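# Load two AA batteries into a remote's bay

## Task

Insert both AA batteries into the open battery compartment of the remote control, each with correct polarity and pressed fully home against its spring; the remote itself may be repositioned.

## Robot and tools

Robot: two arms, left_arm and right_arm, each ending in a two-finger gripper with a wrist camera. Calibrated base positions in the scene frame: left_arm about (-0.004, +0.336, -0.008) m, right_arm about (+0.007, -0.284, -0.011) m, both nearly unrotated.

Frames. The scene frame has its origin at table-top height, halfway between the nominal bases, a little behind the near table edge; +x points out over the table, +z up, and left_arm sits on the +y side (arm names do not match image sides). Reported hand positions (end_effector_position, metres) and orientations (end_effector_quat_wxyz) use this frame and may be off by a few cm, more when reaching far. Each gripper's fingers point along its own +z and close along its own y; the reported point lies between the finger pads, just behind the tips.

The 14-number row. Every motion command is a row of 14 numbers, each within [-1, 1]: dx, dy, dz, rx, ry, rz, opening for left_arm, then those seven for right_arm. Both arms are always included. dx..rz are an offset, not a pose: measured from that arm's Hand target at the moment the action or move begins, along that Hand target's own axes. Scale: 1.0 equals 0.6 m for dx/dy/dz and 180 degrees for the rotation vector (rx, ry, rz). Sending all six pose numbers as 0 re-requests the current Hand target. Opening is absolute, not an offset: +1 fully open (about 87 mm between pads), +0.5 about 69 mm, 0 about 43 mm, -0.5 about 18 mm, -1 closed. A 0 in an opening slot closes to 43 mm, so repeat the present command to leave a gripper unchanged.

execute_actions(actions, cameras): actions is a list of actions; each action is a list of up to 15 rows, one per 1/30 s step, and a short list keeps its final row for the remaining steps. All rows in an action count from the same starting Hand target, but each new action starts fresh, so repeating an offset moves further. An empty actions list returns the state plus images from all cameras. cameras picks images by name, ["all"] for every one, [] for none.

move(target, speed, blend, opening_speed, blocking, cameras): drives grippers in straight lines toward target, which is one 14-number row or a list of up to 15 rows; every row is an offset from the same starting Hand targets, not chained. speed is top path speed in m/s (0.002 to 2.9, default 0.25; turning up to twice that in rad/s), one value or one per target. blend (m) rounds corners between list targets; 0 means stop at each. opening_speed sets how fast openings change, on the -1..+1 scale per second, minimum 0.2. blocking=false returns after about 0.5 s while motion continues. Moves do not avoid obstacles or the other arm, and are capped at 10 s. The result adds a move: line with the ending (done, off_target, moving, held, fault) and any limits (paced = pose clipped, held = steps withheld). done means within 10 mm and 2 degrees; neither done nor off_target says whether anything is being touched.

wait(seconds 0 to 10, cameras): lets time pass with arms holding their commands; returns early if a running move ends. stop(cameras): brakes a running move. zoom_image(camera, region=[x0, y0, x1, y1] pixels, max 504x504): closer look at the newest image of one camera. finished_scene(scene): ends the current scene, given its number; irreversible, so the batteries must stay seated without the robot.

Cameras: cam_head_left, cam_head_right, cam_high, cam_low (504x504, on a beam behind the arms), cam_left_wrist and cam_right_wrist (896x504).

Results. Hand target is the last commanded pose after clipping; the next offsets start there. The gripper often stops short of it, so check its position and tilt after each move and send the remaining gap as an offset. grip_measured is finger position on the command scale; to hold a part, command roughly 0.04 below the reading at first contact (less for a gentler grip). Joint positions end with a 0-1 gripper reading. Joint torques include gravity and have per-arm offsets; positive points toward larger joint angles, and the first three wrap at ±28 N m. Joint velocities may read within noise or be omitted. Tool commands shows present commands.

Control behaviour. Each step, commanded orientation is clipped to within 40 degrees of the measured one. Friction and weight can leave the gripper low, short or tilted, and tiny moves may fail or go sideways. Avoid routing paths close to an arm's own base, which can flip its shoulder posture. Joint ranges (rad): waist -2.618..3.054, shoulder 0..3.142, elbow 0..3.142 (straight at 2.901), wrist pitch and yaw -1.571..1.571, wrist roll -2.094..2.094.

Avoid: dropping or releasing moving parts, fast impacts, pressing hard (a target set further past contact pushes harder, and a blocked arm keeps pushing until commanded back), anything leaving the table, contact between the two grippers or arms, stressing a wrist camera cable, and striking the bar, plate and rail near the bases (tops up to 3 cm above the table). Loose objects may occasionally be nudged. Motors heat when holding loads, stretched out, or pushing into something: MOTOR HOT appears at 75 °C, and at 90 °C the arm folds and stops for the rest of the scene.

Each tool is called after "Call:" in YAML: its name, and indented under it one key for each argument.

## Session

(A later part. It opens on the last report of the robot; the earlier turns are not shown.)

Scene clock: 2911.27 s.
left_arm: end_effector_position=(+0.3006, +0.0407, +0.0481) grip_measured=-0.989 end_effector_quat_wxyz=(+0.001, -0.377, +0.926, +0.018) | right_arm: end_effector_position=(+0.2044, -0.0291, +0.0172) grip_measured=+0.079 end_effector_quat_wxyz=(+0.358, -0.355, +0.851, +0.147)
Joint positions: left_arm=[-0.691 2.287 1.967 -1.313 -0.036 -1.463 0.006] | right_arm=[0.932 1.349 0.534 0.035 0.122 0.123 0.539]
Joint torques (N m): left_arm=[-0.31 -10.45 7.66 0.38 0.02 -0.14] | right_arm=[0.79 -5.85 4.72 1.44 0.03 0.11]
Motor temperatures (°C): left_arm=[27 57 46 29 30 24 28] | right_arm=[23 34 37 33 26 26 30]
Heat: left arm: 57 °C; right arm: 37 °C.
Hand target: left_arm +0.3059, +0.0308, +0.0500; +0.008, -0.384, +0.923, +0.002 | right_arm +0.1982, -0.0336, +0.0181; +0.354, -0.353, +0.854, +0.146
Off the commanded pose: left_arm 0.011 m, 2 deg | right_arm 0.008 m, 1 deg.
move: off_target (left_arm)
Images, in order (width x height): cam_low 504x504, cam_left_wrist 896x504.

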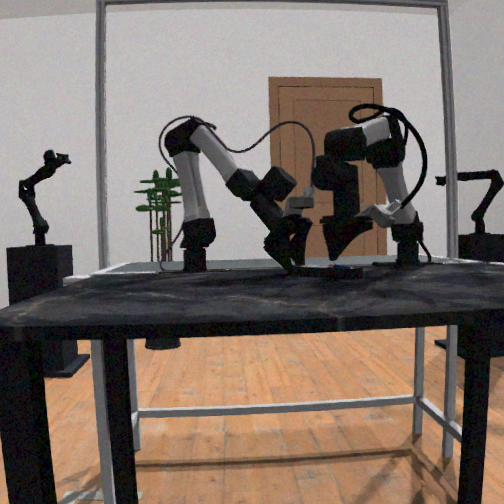

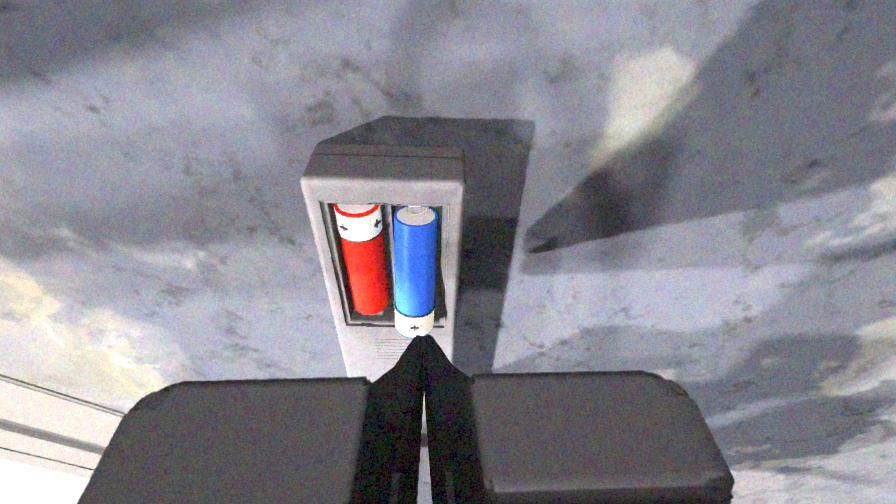

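Call:
move:
  target: [0,0.009,0.01,0,0,0,-1,0,0,0,0,0,0,0.02]
  speed: 0.1
  cameras: ["cam_low", "cam_left_wrist"]

Call:
zoom_image:
  camera: "cam_left_wrist"
  region: [340, 200, 500, 360]

Call:
zoom_image:
  camera: "cam_low"
  region: [305, 235, 385, 295]

Scene clock: 2925.90 s.
left_arm: end_effector_position=(+0.2986, +0.0419, +0.0416) grip_measured=-0.989 end_effector_quat_wxyz=(-0.001, -0.377, +0.926, +0.021) | right_arm: end_effector_position=(+0.2045, -0.0290, +0.0177) grip_measured=+0.079 end_effector_quat_wxyz=(+0.359, -0.355, +0.851, +0.148)
Joint positions: left_arm=[-0.691 2.285 1.938 -1.291 -0.035 -1.463 0.006] | right_arm=[0.932 1.348 0.534 0.035 0.122 0.123 0.539]
Joint torques (N m): left_arm=[-0.17 -12.31 4.63 0.51 0 -0.12] | right_arm=[0.77 -5.81 4.71 1.44 0.02 0.11]
Motor temperatures (°C): left_arm=[27 58 45 29 30 24 28] | right_arm=[23 34 37 33 26 26 30]
Heat: left arm: 58 °C; right arm: 37 °C.
Hand target: left_arm +0.3021, +0.0347, +0.0439; +0.008, -0.384, +0.923, +0.002 | right_arm +0.1982, -0.0336, +0.0181; +0.354, -0.353, +0.854, +0.146
Off the commanded pose: left_arm 0.008 m, 3 deg | right_arm 0.008 m, 1 deg.
move: off_target (left_arm)
Images, in order (width x height): cam_low 504x504, cam_left_wrist 896x504.

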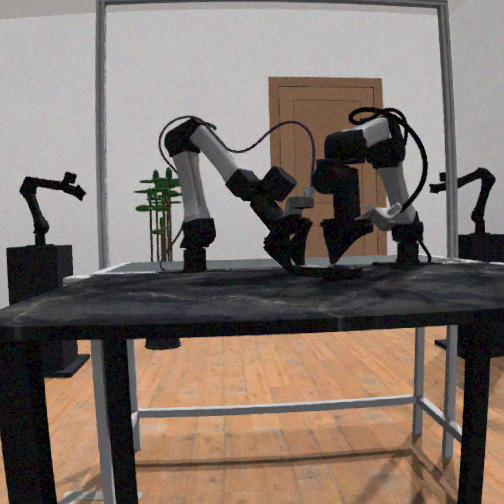

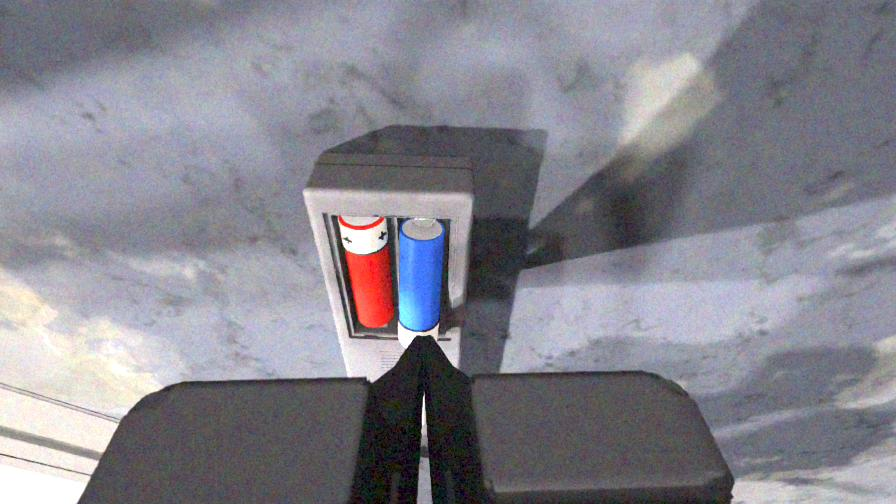

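Scaled by 3.150 from the camera's 896x504 image, which has a finer 1280x720 frame.

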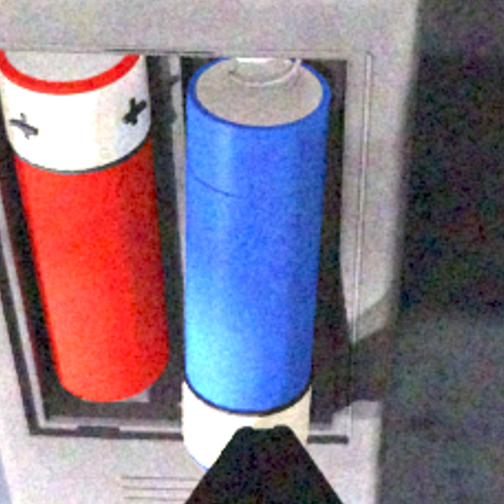

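Scaled by 6.300 from the camera's 504x504 image, which has a finer 720x720 frame.

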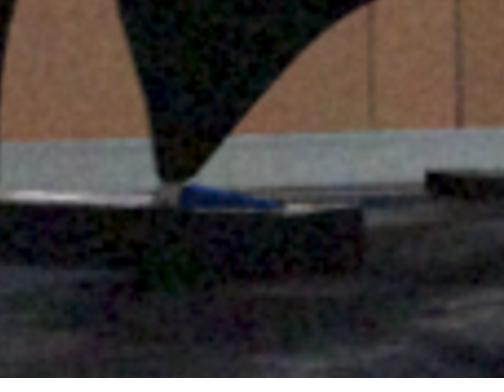

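Call:
move:
  target: [0,0.004,0.04,0,0,0,-1,0,0,0,0,0,0,0.02]
  speed: 0.06
  cameras: ["cam_low", "cam_left_wrist"]

Call:
zoom_image:
  camera: "cam_low"
  region: [305, 235, 385, 295]

Call:
zoom_image:
  camera: "cam_left_wrist"
  region: [340, 200, 500, 360]

Scene clock: 2934.60 s.
left_arm: end_effector_position=(+0.2968, +0.0439, +0.0395) grip_measured=-0.989 end_effector_quat_wxyz=(+0.000, -0.380, +0.925, +0.005) | right_arm: end_effector_position=(+0.2045, -0.0290, +0.0177) grip_measured=+0.079 end_effector_quat_wxyz=(+0.359, -0.355, +0.851, +0.148)
Joint positions: left_arm=[-0.685 2.242 1.858 -1.227 -0.022 -1.463 0.006] | right_arm=[0.932 1.348 0.534 0.035 0.122 0.123 0.539]
Joint torques (N m): left_arm=[-0.49 -8.5 3 0.85 -0.13 -0.1] | right_arm=[0.76 -5.87 4.71 1.44 0.02 0.11]
Motor temperatures (°C): left_arm=[27 59 44 29 30 24 27] | right_arm=[23 34 37 32 26 26 30]
Heat: left arm: 59 °C; right arm: 37 °C.
Hand target: left_arm +0.3007, +0.0366, +0.0199; +0.008, -0.384, +0.923, +0.002 | right_arm +0.1982, -0.0336, +0.0181; +0.354, -0.353, +0.854, +0.146
Off the commanded pose: left_arm 0.021 m, 1 deg | right_arm 0.008 m, 1 deg.
move: off_target (left_arm)
Images, in order (width x height): cam_low 504x504, cam_left_wrist 896x504.

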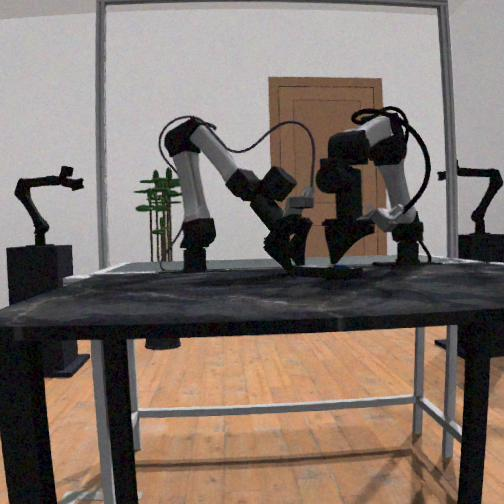

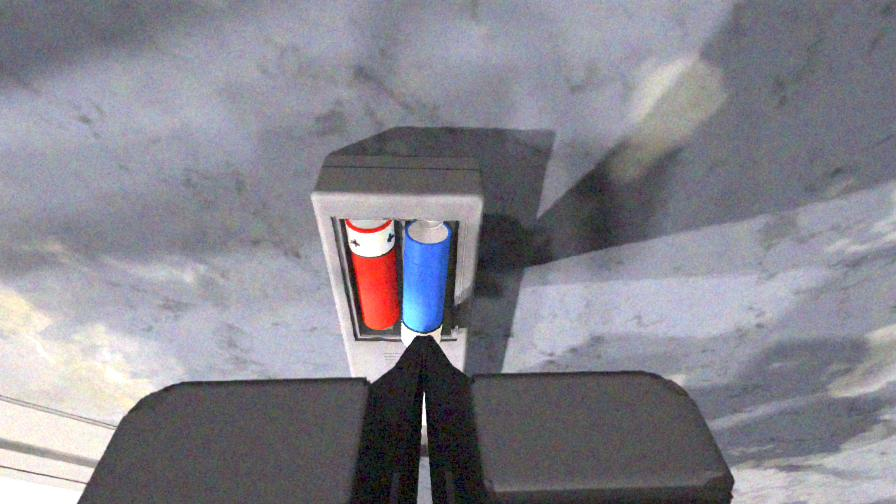

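Scaled by 6.300 from the camera's 504x504 image, which has a finer 720x720 frame.

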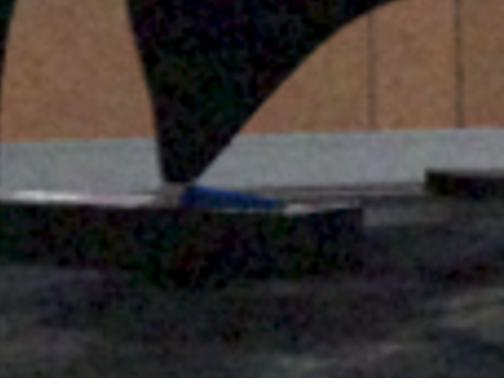

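Scaled by 3.150 from the camera's 896x504 image, which has a finer 1280x720 frame.

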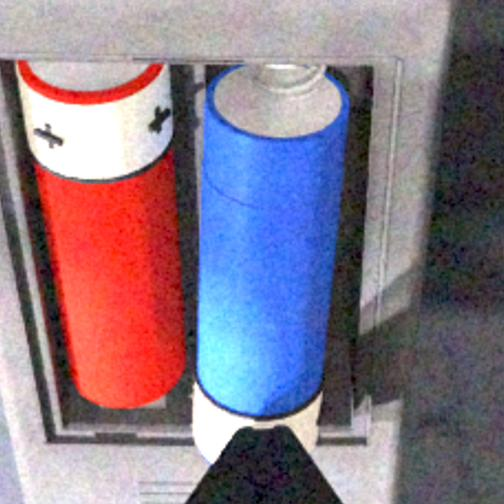

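Call:
move:
  target: [-0.02,0.004,0.017,0,0,0,-1,0,0,0,0,0,0,0.02]
  speed: 0.06
  cameras: ["cam_low", "cam_left_wrist"]

Call:
zoom_image:
  camera: "cam_low"
  region: [305, 235, 385, 295]

Call:
zoom_image:
  camera: "cam_left_wrist"
  region: [340, 200, 500, 360]

Scene clock: 2968.63 s.
left_arm: end_effector_position=(+0.2969, +0.0460, +0.0378) grip_measured=-0.989 end_effector_quat_wxyz=(-0.017, -0.386, +0.922, -0.007) | right_arm: end_effector_position=(+0.2045, -0.0290, +0.0177) grip_measured=+0.079 end_effector_quat_wxyz=(+0.359, -0.355, +0.851, +0.148)
Joint positions: left_arm=[-0.663 2.231 1.828 -1.203 0.019 -1.454 0.006] | right_arm=[0.932 1.348 0.534 0.035 0.122 0.123 0.539]
Joint torques (N m): left_arm=[0.1 -7.3 2.54 0.95 -0.59 0.08] | right_arm=[0.75 -5.83 4.71 1.45 0.02 0.11]
Motor temperatures (°C): left_arm=[27 60 40 30 29 24 27] | right_arm=[23 34 37 32 26 26 30]
Heat: left arm: 60 °C; right arm: 37 °C.
Hand target: left_arm +0.3076, +0.0469, +0.0099; +0.008, -0.384, +0.923, +0.002 | right_arm +0.1982, -0.0336, +0.0181; +0.354, -0.353, +0.854, +0.146
Off the commanded pose: left_arm 0.030 m, 3 deg | right_arm 0.008 m, 1 deg.
move: off_target (left_arm)
Images, in order (width x height): cam_low 504x504, cam_left_wrist 896x504.

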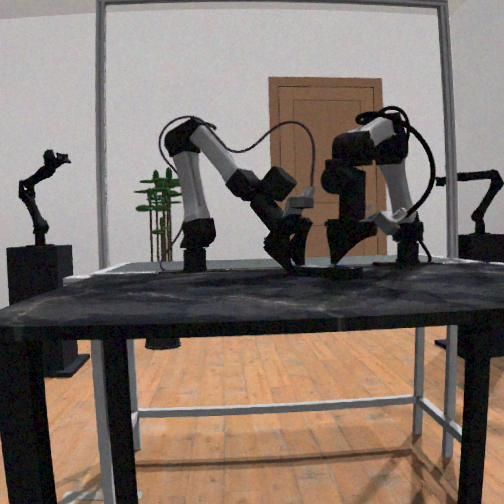

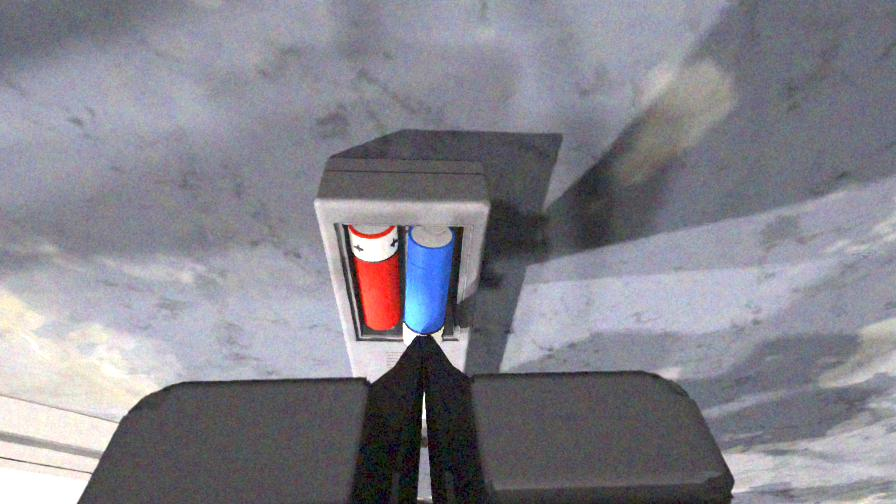

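Scaled by 6.300 from the camera's 504x504 image, which has a finer 720x720 frame.

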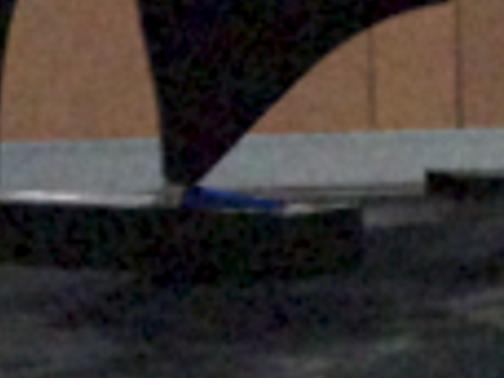

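Scaled by 3.150 from the camera's 896x504 image, which has a finer 1280x720 frame.

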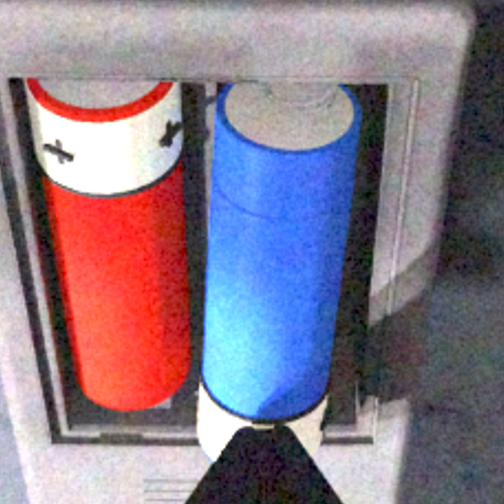

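Call:
move:
  target: [-0.042,0.0,0.0,0,0,0,-1,0,0,0,0,0,0,0.02]
  speed: 0.06
  cameras: ["cam_low", "cam_left_wrist"]

Call:
zoom_image:
  camera: "cam_low"
  region: [305, 235, 385, 295]

Call:
zoom_image:
  camera: "cam_left_wrist"
  region: [340, 200, 500, 360]

Scene clock: 2976.10 s.
left_arm: end_effector_position=(+0.3066, +0.0546, +0.0363) grip_measured=-0.989 end_effector_quat_wxyz=(-0.026, -0.379, +0.925, -0.017) | right_arm: end_effector_position=(+0.2045, -0.0290, +0.0177) grip_measured=+0.079 end_effector_quat_wxyz=(+0.359, -0.355, +0.851, +0.148)
Joint positions: left_arm=[-0.624 2.237 1.828 -1.189 0.043 -1.4 0.006] | right_arm=[0.932 1.348 0.534 0.035 0.122 0.123 0.539]
Joint torques (N m): left_arm=[0.87 -6.72 5.14 0.76 -0.87 0.12] | right_arm=[0.79 -5.83 4.72 1.44 0.02 0.11]
Motor temperatures (°C): left_arm=[27 59 40 30 30 24 27] | right_arm=[23 34 37 32 26 26 30]
Heat: left arm: 59 °C; right arm: 37 °C.
Hand target: left_arm +0.3254, +0.0648, +0.0103; +0.008, -0.384, +0.923, +0.002 | right_arm +0.1982, -0.0336, +0.0181; +0.354, -0.353, +0.854, +0.146
Off the commanded pose: left_arm 0.034 m, 4 deg | right_arm 0.008 m, 1 deg.
move: off_target (left_arm)
Images, in order (width x height): cam_low 504x504, cam_left_wrist 896x504.

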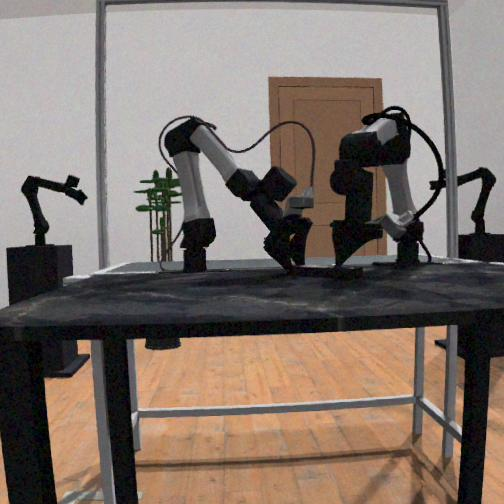

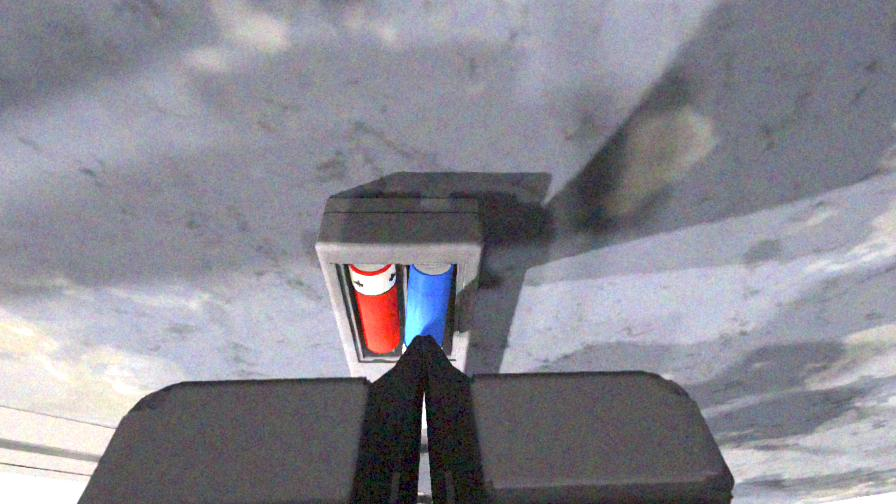

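Scaled by 6.300 from the camera's 504x504 image, which has a finer 720x720 frame.

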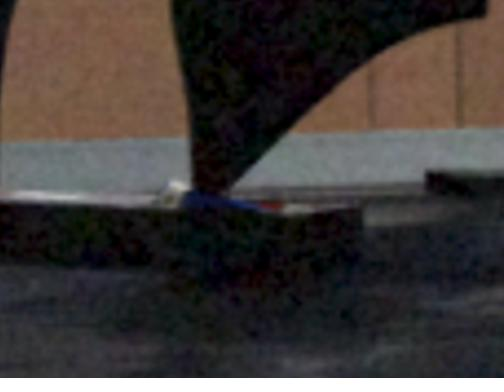

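Scaled by 3.150 from the camera's 896x504 image, which has a finer 1280x720 frame.

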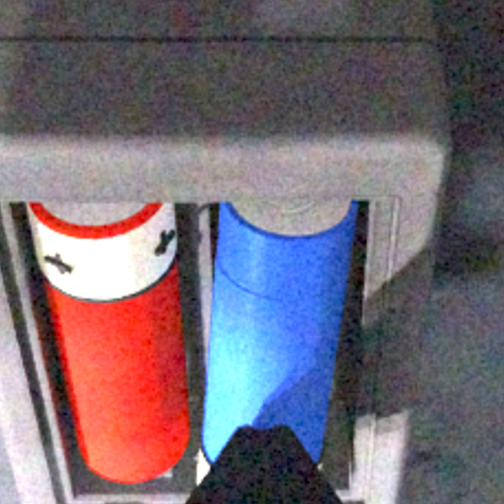

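Call:
execute_actions:
  actions: []
  cameras: ["cam_head_left", "cam_head_right", "cam_high"]

Scene clock: 2982.43 s.
left_arm: end_effector_position=(+0.3066, +0.0546, +0.0363) grip_measured=-0.989 end_effector_quat_wxyz=(-0.026, -0.379, +0.925, -0.017) | right_arm: end_effector_position=(+0.2045, -0.0290, +0.0177) grip_measured=+0.079 end_effector_quat_wxyz=(+0.359, -0.355, +0.851, +0.148)
Joint positions: left_arm=[-0.624 2.237 1.828 -1.189 0.043 -1.4 0.006] | right_arm=[0.932 1.348 0.534 0.035 0.122 0.123 0.539]
Joint velocities: within noise
Joint torques (N m): left_arm=[0.85 -6.75 5.14 0.75 -0.87 0.12] | right_arm=[0.77 -5.82 4.72 1.44 0.02 0.11]
Motor temperatures (°C): left_arm=[27 58 40 30 30 24 27] | right_arm=[23 34 37 32 26 26 30]
Heat: left arm: 58 °C; right arm: 37 °C.
Hand target: left_arm +0.3254, +0.0648, +0.0103; +0.008, -0.384, +0.923, +0.002 | right_arm +0.1982, -0.0336, +0.0181; +0.354, -0.353, +0.854, +0.146
Tool commands: left_gripper/opening=-1.0 right_gripper/opening=+0.02
Off the commanded pose: left_arm 0.034 m, 4 deg | right_arm 0.008 m, 1 deg.
Images, in order (width x height): cam_head_left 504x504, cam_head_right 504x504, cam_high 504x504.

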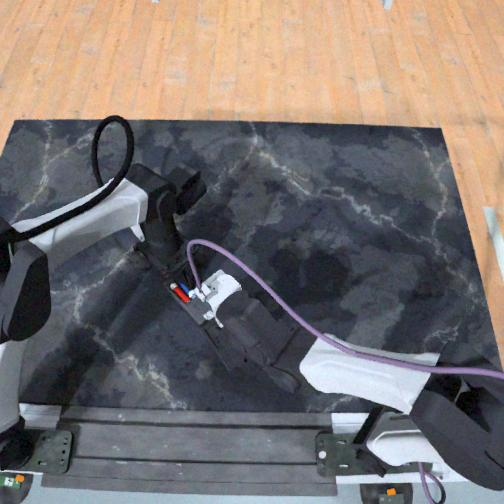

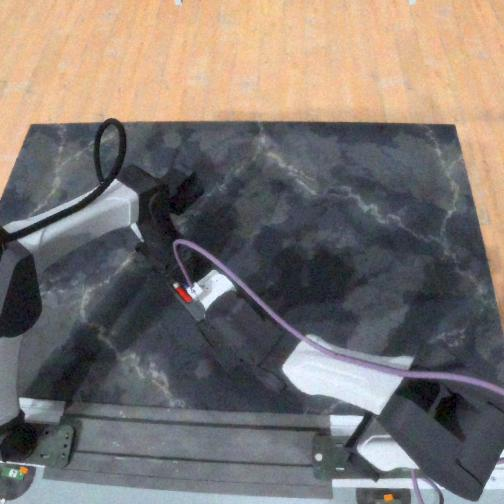

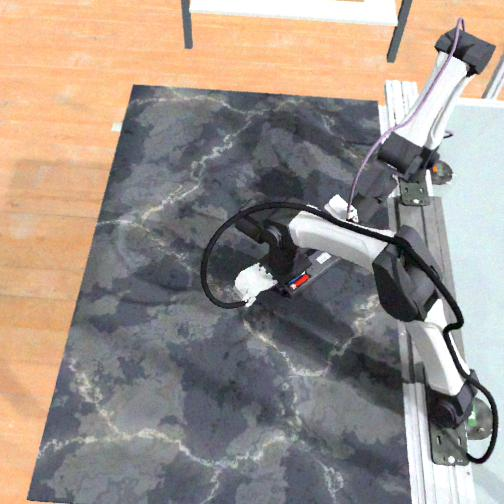

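Call:
move:
  target:
    - [0.035,0,-0.06,0,0,0,-1,0,0,0,0,0,0,0.02]
    - [0.0688,-0.0087,-0.078,0,0,0,-1,0,0,0,0,0,0,0.02]
    - [0.0688,-0.0087,-0.078,0,0,0,-0.4,0,0,0,0,0,0,0.02]
  speed: 0.12
  blend: [0.01,0,0]
  opening_speed: 1.0
  cameras: ["cam_low", "cam_left_wrist"]

Call:
zoom_image:
  camera: "cam_left_wrist"
  region: [340, 200, 500, 360]

Call:
zoom_image:
  camera: "cam_low"
  region: [305, 235, 385, 295]

Scene clock: 3094.63 s.
left_arm: end_effector_position=(+0.2912, +0.0369, +0.0495) grip_measured=-0.400 end_effector_quat_wxyz=(-0.006, -0.376, +0.927, +0.010) | right_arm: end_effector_position=(+0.2045, -0.0290, +0.0177) grip_measured=+0.079 end_effector_quat_wxyz=(+0.359, -0.355, +0.851, +0.148)
Joint positions: left_arm=[-0.703 2.257 1.921 -1.29 -0.015 -1.472 0.3] | right_arm=[0.932 1.348 0.534 0.035 0.122 0.123 0.539]
Joint torques (N m): left_arm=[-0.01 -10.15 10.37 0.11 -0.21 -0.14] | right_arm=[0.77 -5.79 4.72 1.44 0.02 0.11]
Motor temperatures (°C): left_arm=[27 53 40 30 30 24 27] | right_arm=[23 34 37 31 26 26 30]
Heat: left arm: 53 °C; right arm: 37 °C.
Hand target: left_arm +0.2994, +0.0314, +0.0565; +0.008, -0.384, +0.923, +0.002 | right_arm +0.1982, -0.0336, +0.0181; +0.354, -0.353, +0.854, +0.146
Off the commanded pose: left_arm 0.012 m, 2 deg | right_arm 0.008 m, 1 deg.
move: off_target (left_arm); target 3's new opening was sent with left_arm's hand 0.012 m and 2 deg from that target
Images, in order (width x height): cam_low 504x504, cam_left_wrist 896x504.

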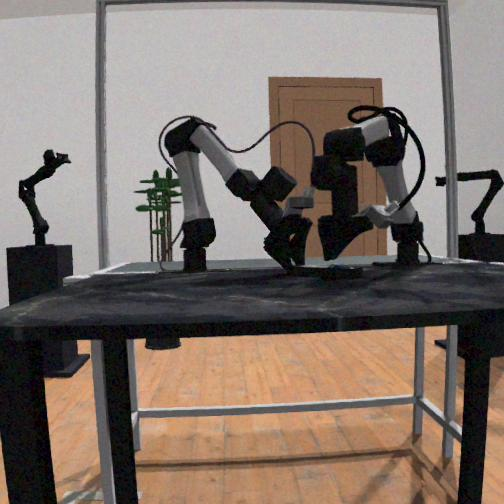

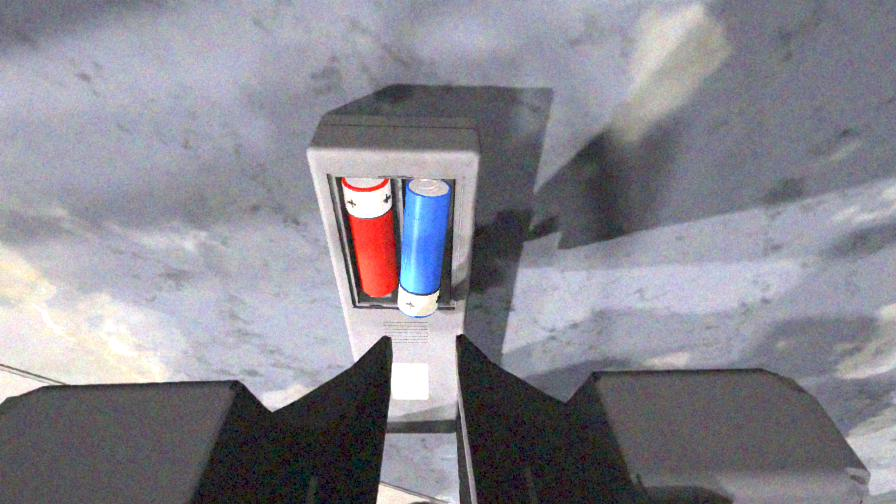

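Scaled by 3.150 from the camera's 896x504 image, which has a finer 1280x720 frame.

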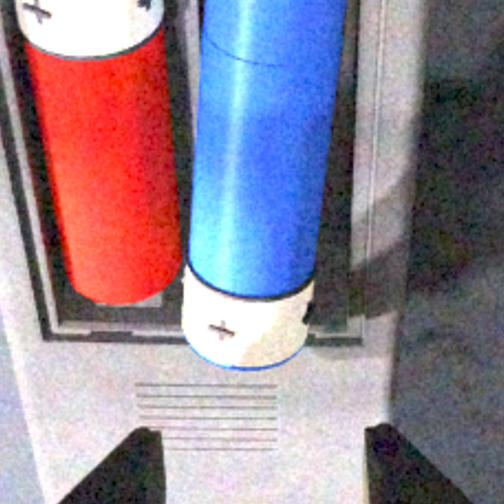

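Scaled by 6.300 from the camera's 504x504 image, which has a finer 720x720 frame.

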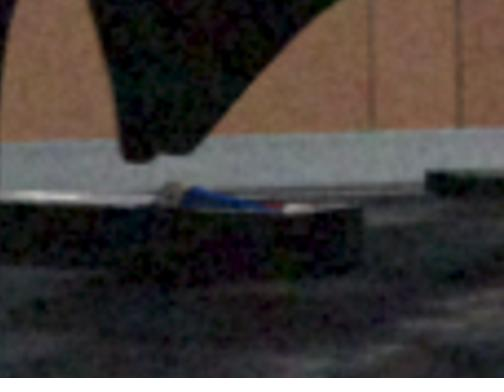

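Call:
move:
  target: [-0.014,0.004,0.012,0,0,0,-0.4,0,0,0,0,0,0,0.02]
  speed: 0.1
  cameras: ["cam_low", "cam_left_wrist"]

Call:
zoom_image:
  camera: "cam_left_wrist"
  region: [340, 200, 500, 360]

Call:
zoom_image:
  camera: "cam_low"
  region: [305, 235, 385, 295]

Scene clock: 3104.20 s.
left_arm: end_effector_position=(+0.2968, +0.0426, +0.0494) grip_measured=-0.400 end_effector_quat_wxyz=(-0.006, -0.384, +0.923, +0.011) | right_arm: end_effector_position=(+0.2045, -0.0290, +0.0177) grip_measured=+0.079 end_effector_quat_wxyz=(+0.359, -0.355, +0.851, +0.148)
Joint positions: left_arm=[-0.685 2.257 1.921 -1.29 -0.016 -1.472 0.3] | right_arm=[0.932 1.348 0.534 0.035 0.122 0.123 0.539]
Joint torques (N m): left_arm=[0.16 -10.61 6.87 0.4 -0.21 0.06] | right_arm=[0.8 -5.83 4.72 1.45 0.01 0.11]
Heat: left arm: 53 °C; right arm: 37 °C.
Hand target: left_arm +0.3037, +0.0391, +0.0494; +0.008, -0.384, +0.923, +0.002 | right_arm +0.1982, -0.0336, +0.0181; +0.354, -0.353, +0.854, +0.146
Off the commanded pose: left_arm 0.008 m, 2 deg | right_arm 0.008 m, 1 deg.
move: done
Images, in order (width x height): cam_low 504x504, cam_left_wrist 896x504.

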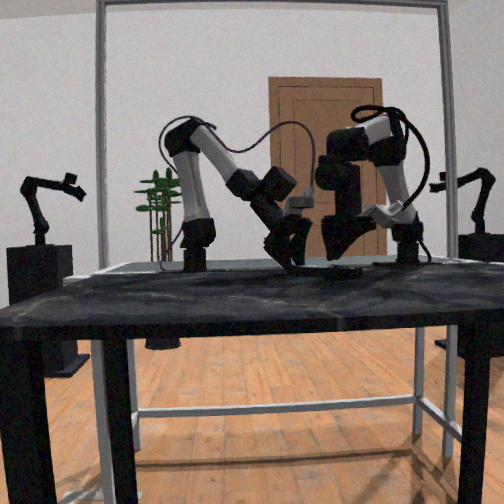

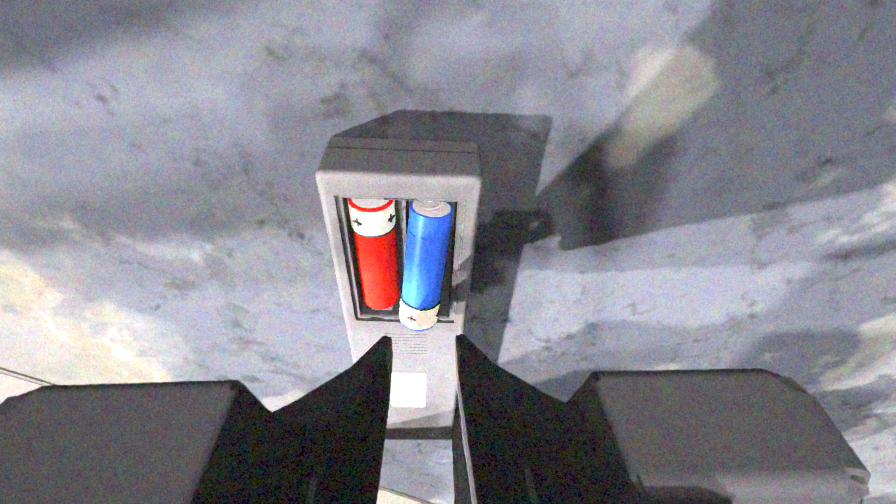

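Scaled by 3.150 from the camera's 896x504 image, which has a finer 1280x720 frame.

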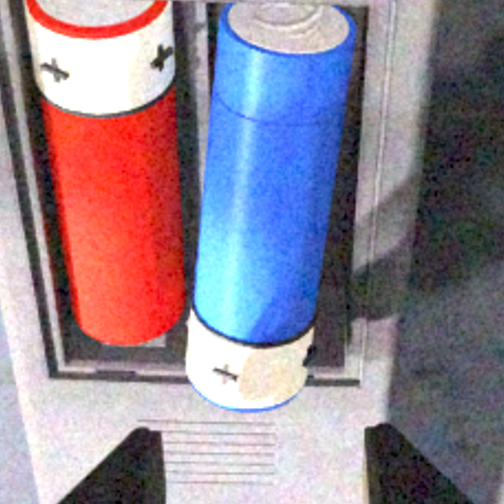

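Scaled by 6.300 from the camera's 504x504 image, which has a finer 720x720 frame.

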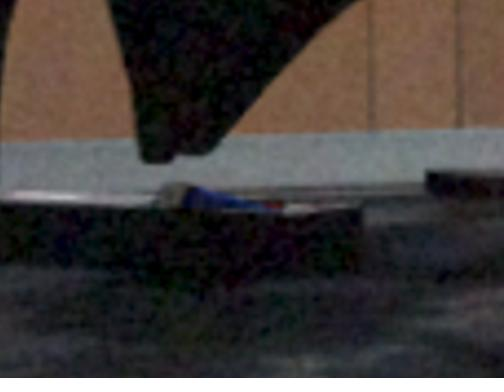

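Call:
move:
  target: [0.008,0,0.021,0,0,0,-0.4,0,0,0,0,0,0,0.02]
  speed: 0.1
  cameras: ["cam_low", "cam_left_wrist"]

Call:
zoom_image:
  camera: "cam_left_wrist"
  region: [340, 200, 500, 360]

Call:
zoom_image:
  camera: "cam_low"
  region: [305, 235, 385, 295]

Scene clock: 3133.13 s.
left_arm: end_effector_position=(+0.2986, +0.0410, +0.0404) grip_measured=-0.400 end_effector_quat_wxyz=(-0.003, -0.384, +0.923, +0.005) | right_arm: end_effector_position=(+0.2045, -0.0290, +0.0177) grip_measured=+0.079 end_effector_quat_wxyz=(+0.359, -0.355, +0.851, +0.148)
Joint positions: left_arm=[-0.685 2.257 1.886 -1.242 -0.016 -1.472 0.3] | right_arm=[0.932 1.348 0.534 0.035 0.122 0.123 0.539]
Joint torques (N m): left_arm=[-0.68 -10.3 5.68 0.42 -0.19 -0.04] | right_arm=[0.8 -5.83 4.71 1.45 0.02 0.11]
Heat: left arm: 54 °C; right arm: 36 °C.
Hand target: left_arm +0.3005, +0.0358, +0.0367; +0.008, -0.384, +0.923, +0.002 | right_arm +0.1982, -0.0336, +0.0181; +0.354, -0.353, +0.854, +0.146
Off the commanded pose: left_arm 0.007 m, 1 deg | right_arm 0.008 m, 1 deg.
move: done
Images, in order (width x height): cam_low 504x504, cam_left_wrist 896x504.

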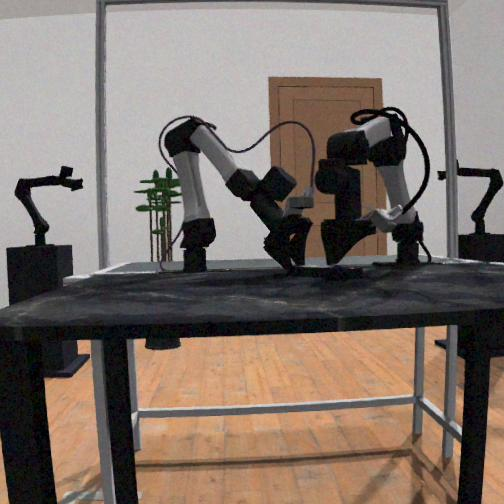

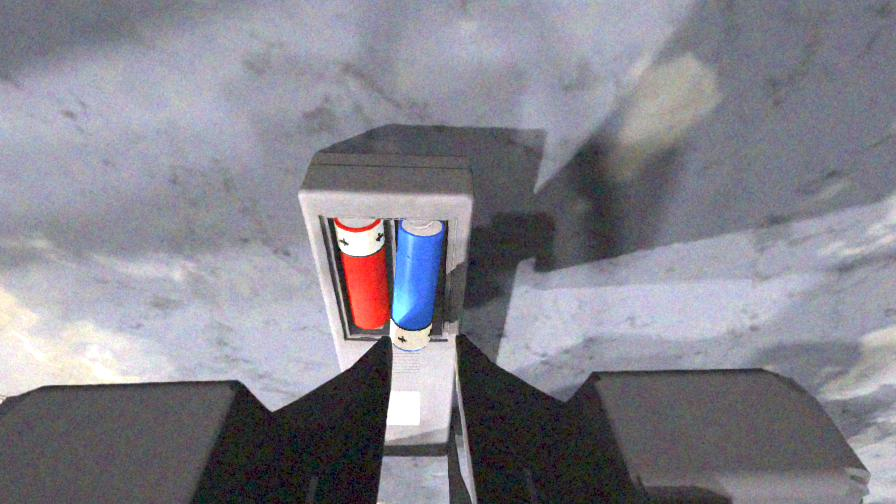

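Scaled by 3.150 from the camera's 896x504 image, which has a finer 1280x720 frame.

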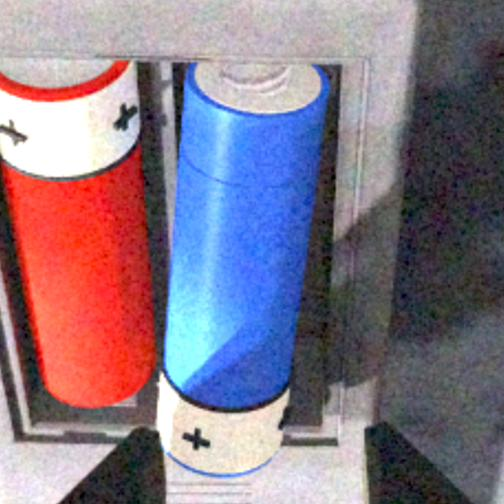

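Scaled by 6.300 from the camera's 504x504 image, which has a finer 720x720 frame.

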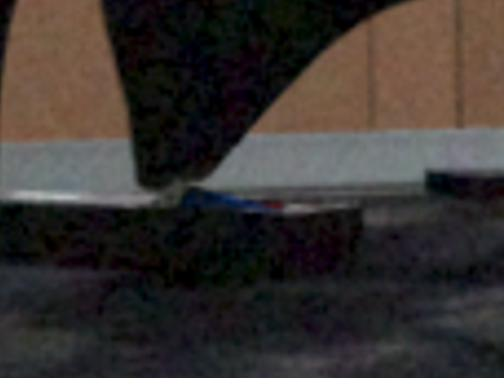

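Call:
move:
  target:
    - [0.009,0,0,0,0,0,-0.2,0,0,0,0,0,0,0.02]
    - [0.009,0.002,0.008,0,0,0,-0.2,0,0,0,0,0,0,0.02]
  speed: 0.1
  opening_speed: 1.0
  cameras: ["cam_left_wrist", "cam_low"]

Call:
zoom_image:
  camera: "cam_left_wrist"
  region: [340, 200, 500, 360]

Call:
zoom_image:
  camera: "cam_low"
  region: [305, 235, 385, 295]

Scene clock: 3152.23 s.
left_arm: end_effector_position=(+0.2930, +0.0380, +0.0340) grip_measured=-0.200 end_effector_quat_wxyz=(-0.004, -0.379, +0.926, +0.007) | right_arm: end_effector_position=(+0.2045, -0.0290, +0.0177) grip_measured=+0.079 end_effector_quat_wxyz=(+0.359, -0.355, +0.851, +0.148)
Joint positions: left_arm=[-0.699 2.257 1.86 -1.221 -0.016 -1.474 0.4] | right_arm=[0.932 1.348 0.534 0.035 0.122 0.123 0.539]
Joint torques (N m): left_arm=[-0.46 -10.62 5.64 0.41 -0.19 -0.13] | right_arm=[0.79 -5.82 4.72 1.44 0.02 0.11]
Motor temperatures (°C): left_arm=[27 55 40 30 29 24 27] | right_arm=[23 34 36 31 26 26 30]
Heat: left arm: 55 °C; right arm: 36 °C.
Hand target: left_arm +0.2959, +0.0329, +0.0318; +0.008, -0.384, +0.923, +0.002 | right_arm +0.1982, -0.0336, +0.0181; +0.354, -0.353, +0.854, +0.146
Off the commanded pose: left_arm 0.006 m, 2 deg | right_arm 0.008 m, 1 deg.
move: done
Images, in order (width x height): cam_low 504x504, cam_left_wrist 896x504.

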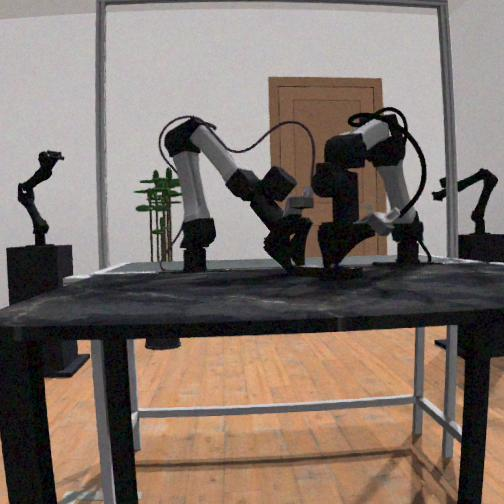

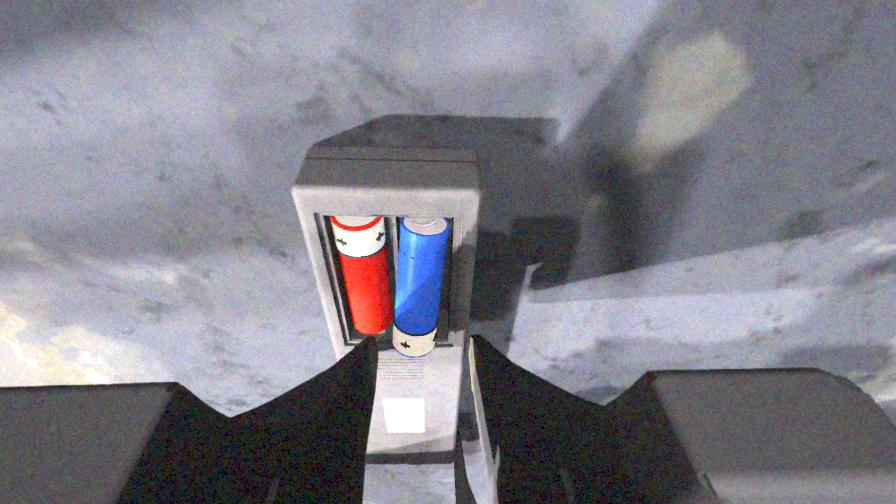

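Scaled by 3.150 from the camera's 896x504 image, which has a finer 1280x720 frame.

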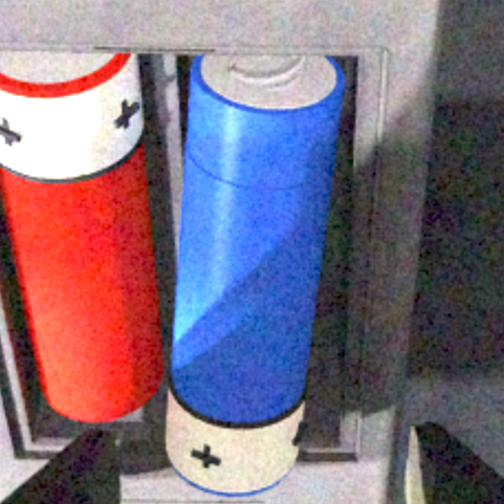

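Scaled by 6.300 from the camera's 504x504 image, which has a finer 720x720 frame.

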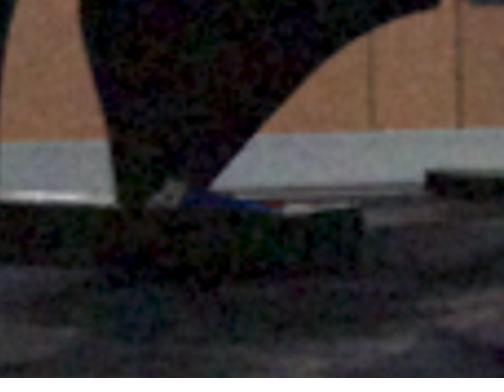

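Call:
move:
  target: [-0.005,0.002,-0.014,0,0,0,-0.2,0,0,0,0,0,0,0.02]
  speed: 0.1
  cameras: ["cam_left_wrist"]

Call:
zoom_image:
  camera: "cam_left_wrist"
  region: [340, 200, 500, 360]

Scene clock: 3164.20 s.
left_arm: end_effector_position=(+0.2930, +0.0380, +0.0340) grip_measured=-0.200 end_effector_quat_wxyz=(-0.004, -0.379, +0.926, +0.007) | right_arm: end_effector_position=(+0.2045, -0.0290, +0.0177) grip_measured=+0.079 end_effector_quat_wxyz=(+0.359, -0.355, +0.851, +0.148)
Joint positions: left_arm=[-0.699 2.257 1.86 -1.221 -0.016 -1.474 0.4] | right_arm=[0.932 1.348 0.534 0.035 0.122 0.123 0.539]
Joint torques (N m): left_arm=[0.05 -11.45 7.56 0.16 -0.2 -0.07] | right_arm=[0.79 -5.85 4.68 1.44 0.03 0.11]
Motor temperatures (°C): left_arm=[27 56 40 30 29 24 27] | right_arm=[23 34 36 31 26 26 30]
Heat: left arm: 56 °C; right arm: 36 °C.
Hand target: left_arm +0.2970, +0.0358, +0.0403; +0.008, -0.384, +0.923, +0.002 | right_arm +0.1982, -0.0336, +0.0181; +0.354, -0.353, +0.854, +0.146
Off the commanded pose: left_arm 0.008 m, 2 deg | right_arm 0.008 m, 1 deg.
move: done
Images, in order (width x height): cam_left_wrist 896x504.

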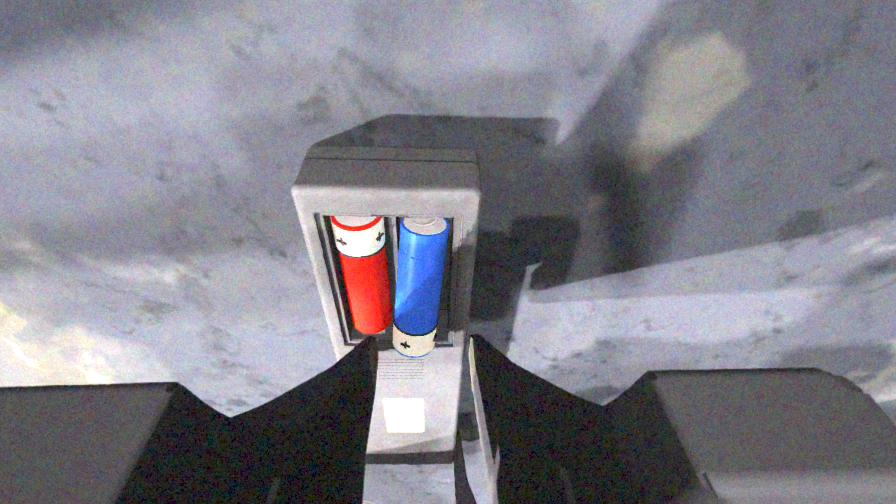

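Scaled by 3.150 from the camera's 896x504 image, which has a finer 1280x720 frame.

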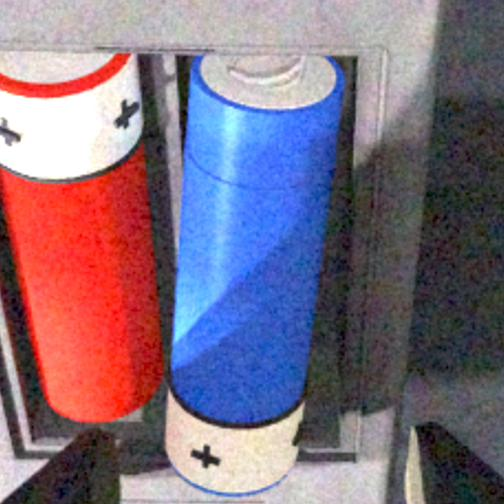

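Call:
move:
  target: [0,0,0,0,0,0,-0.7,0,0,0,0,0,0,0.02]
  speed: 0.1
  opening_speed: 0.4
  cameras: ["cam_left_wrist", "cam_low"]

Call:
zoom_image:
  camera: "cam_left_wrist"
  region: [340, 200, 500, 360]

Call:
zoom_image:
  camera: "cam_low"
  region: [305, 235, 385, 295]

Scene clock: 3174.20 s.
left_arm: end_effector_position=(+0.2899, +0.0409, +0.0341) grip_measured=-0.608 end_effector_quat_wxyz=(-0.007, -0.378, +0.925, +0.015) | right_arm: end_effector_position=(+0.2034, -0.0282, +0.0177) grip_measured=+0.079 end_effector_quat_wxyz=(+0.358, -0.358, +0.849, +0.148)
Joint positions: left_arm=[-0.699 2.257 1.86 -1.238 -0.018 -1.474 0.196] | right_arm=[0.936 1.348 0.534 0.035 0.122 0.122 0.539]
Joint torques (N m): left_arm=[0.09 -11.4 7.51 0.28 -0.19 -0.08] | right_arm=[0.8 -5.82 4.71 1.46 0.02 0.11]
Motor temperatures (°C): left_arm=[27 56 41 30 29 24 27] | right_arm=[23 34 36 31 26 26 30]
Heat: left arm: 56 °C; right arm: 36 °C.
Hand target: left_arm +0.2970, +0.0358, +0.0403; +0.008, -0.384, +0.923, +0.002 | right_arm +0.1982, -0.0336, +0.0181; +0.354, -0.353, +0.854, +0.146
Off the commanded pose: left_arm 0.011 m, 2 deg | right_arm 0.007 m, 1 deg.
move: off_target (left_arm)
Images, in order (width x height): cam_low 504x504, cam_left_wrist 896x504.

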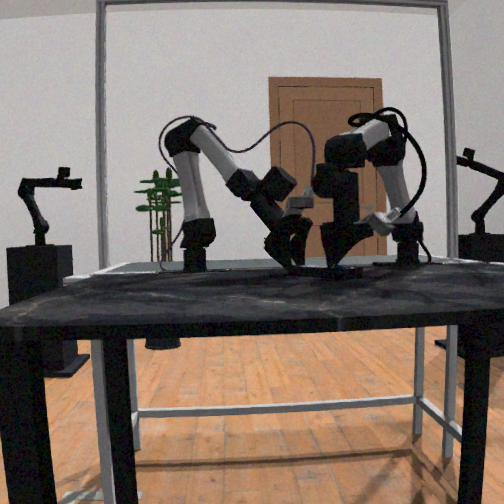

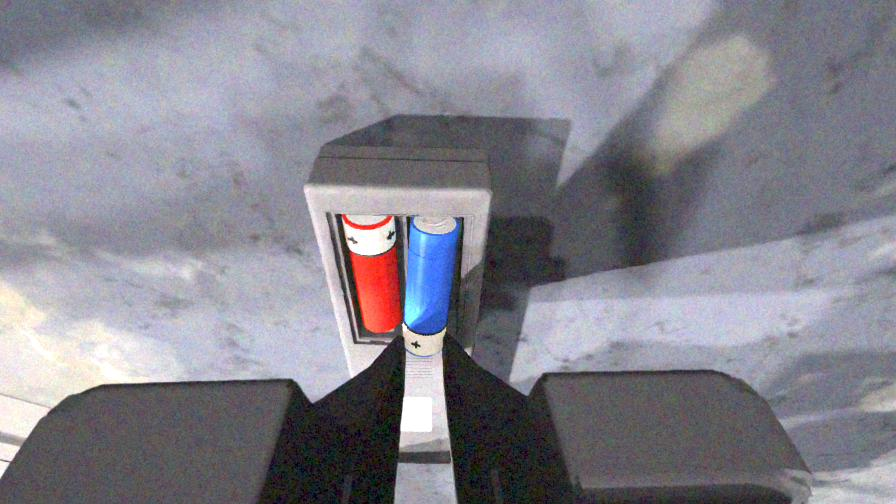

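Scaled by 3.150 from the camera's 896x504 image, which has a finer 1280x720 frame.

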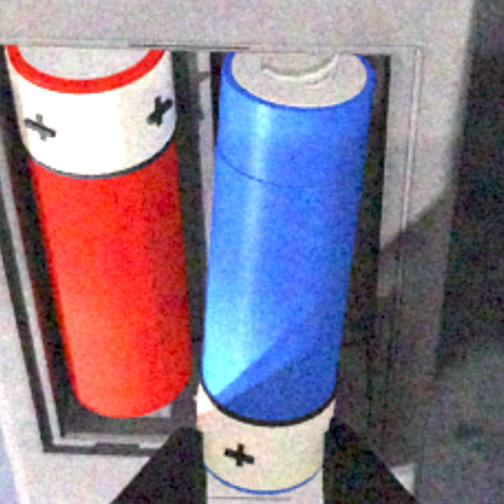

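Scaled by 6.300 from the camera's 504x504 image, which has a finer 720x720 frame.

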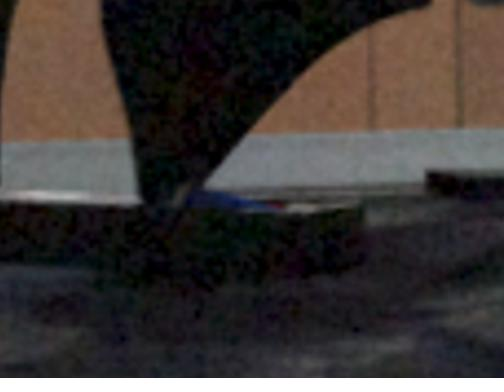

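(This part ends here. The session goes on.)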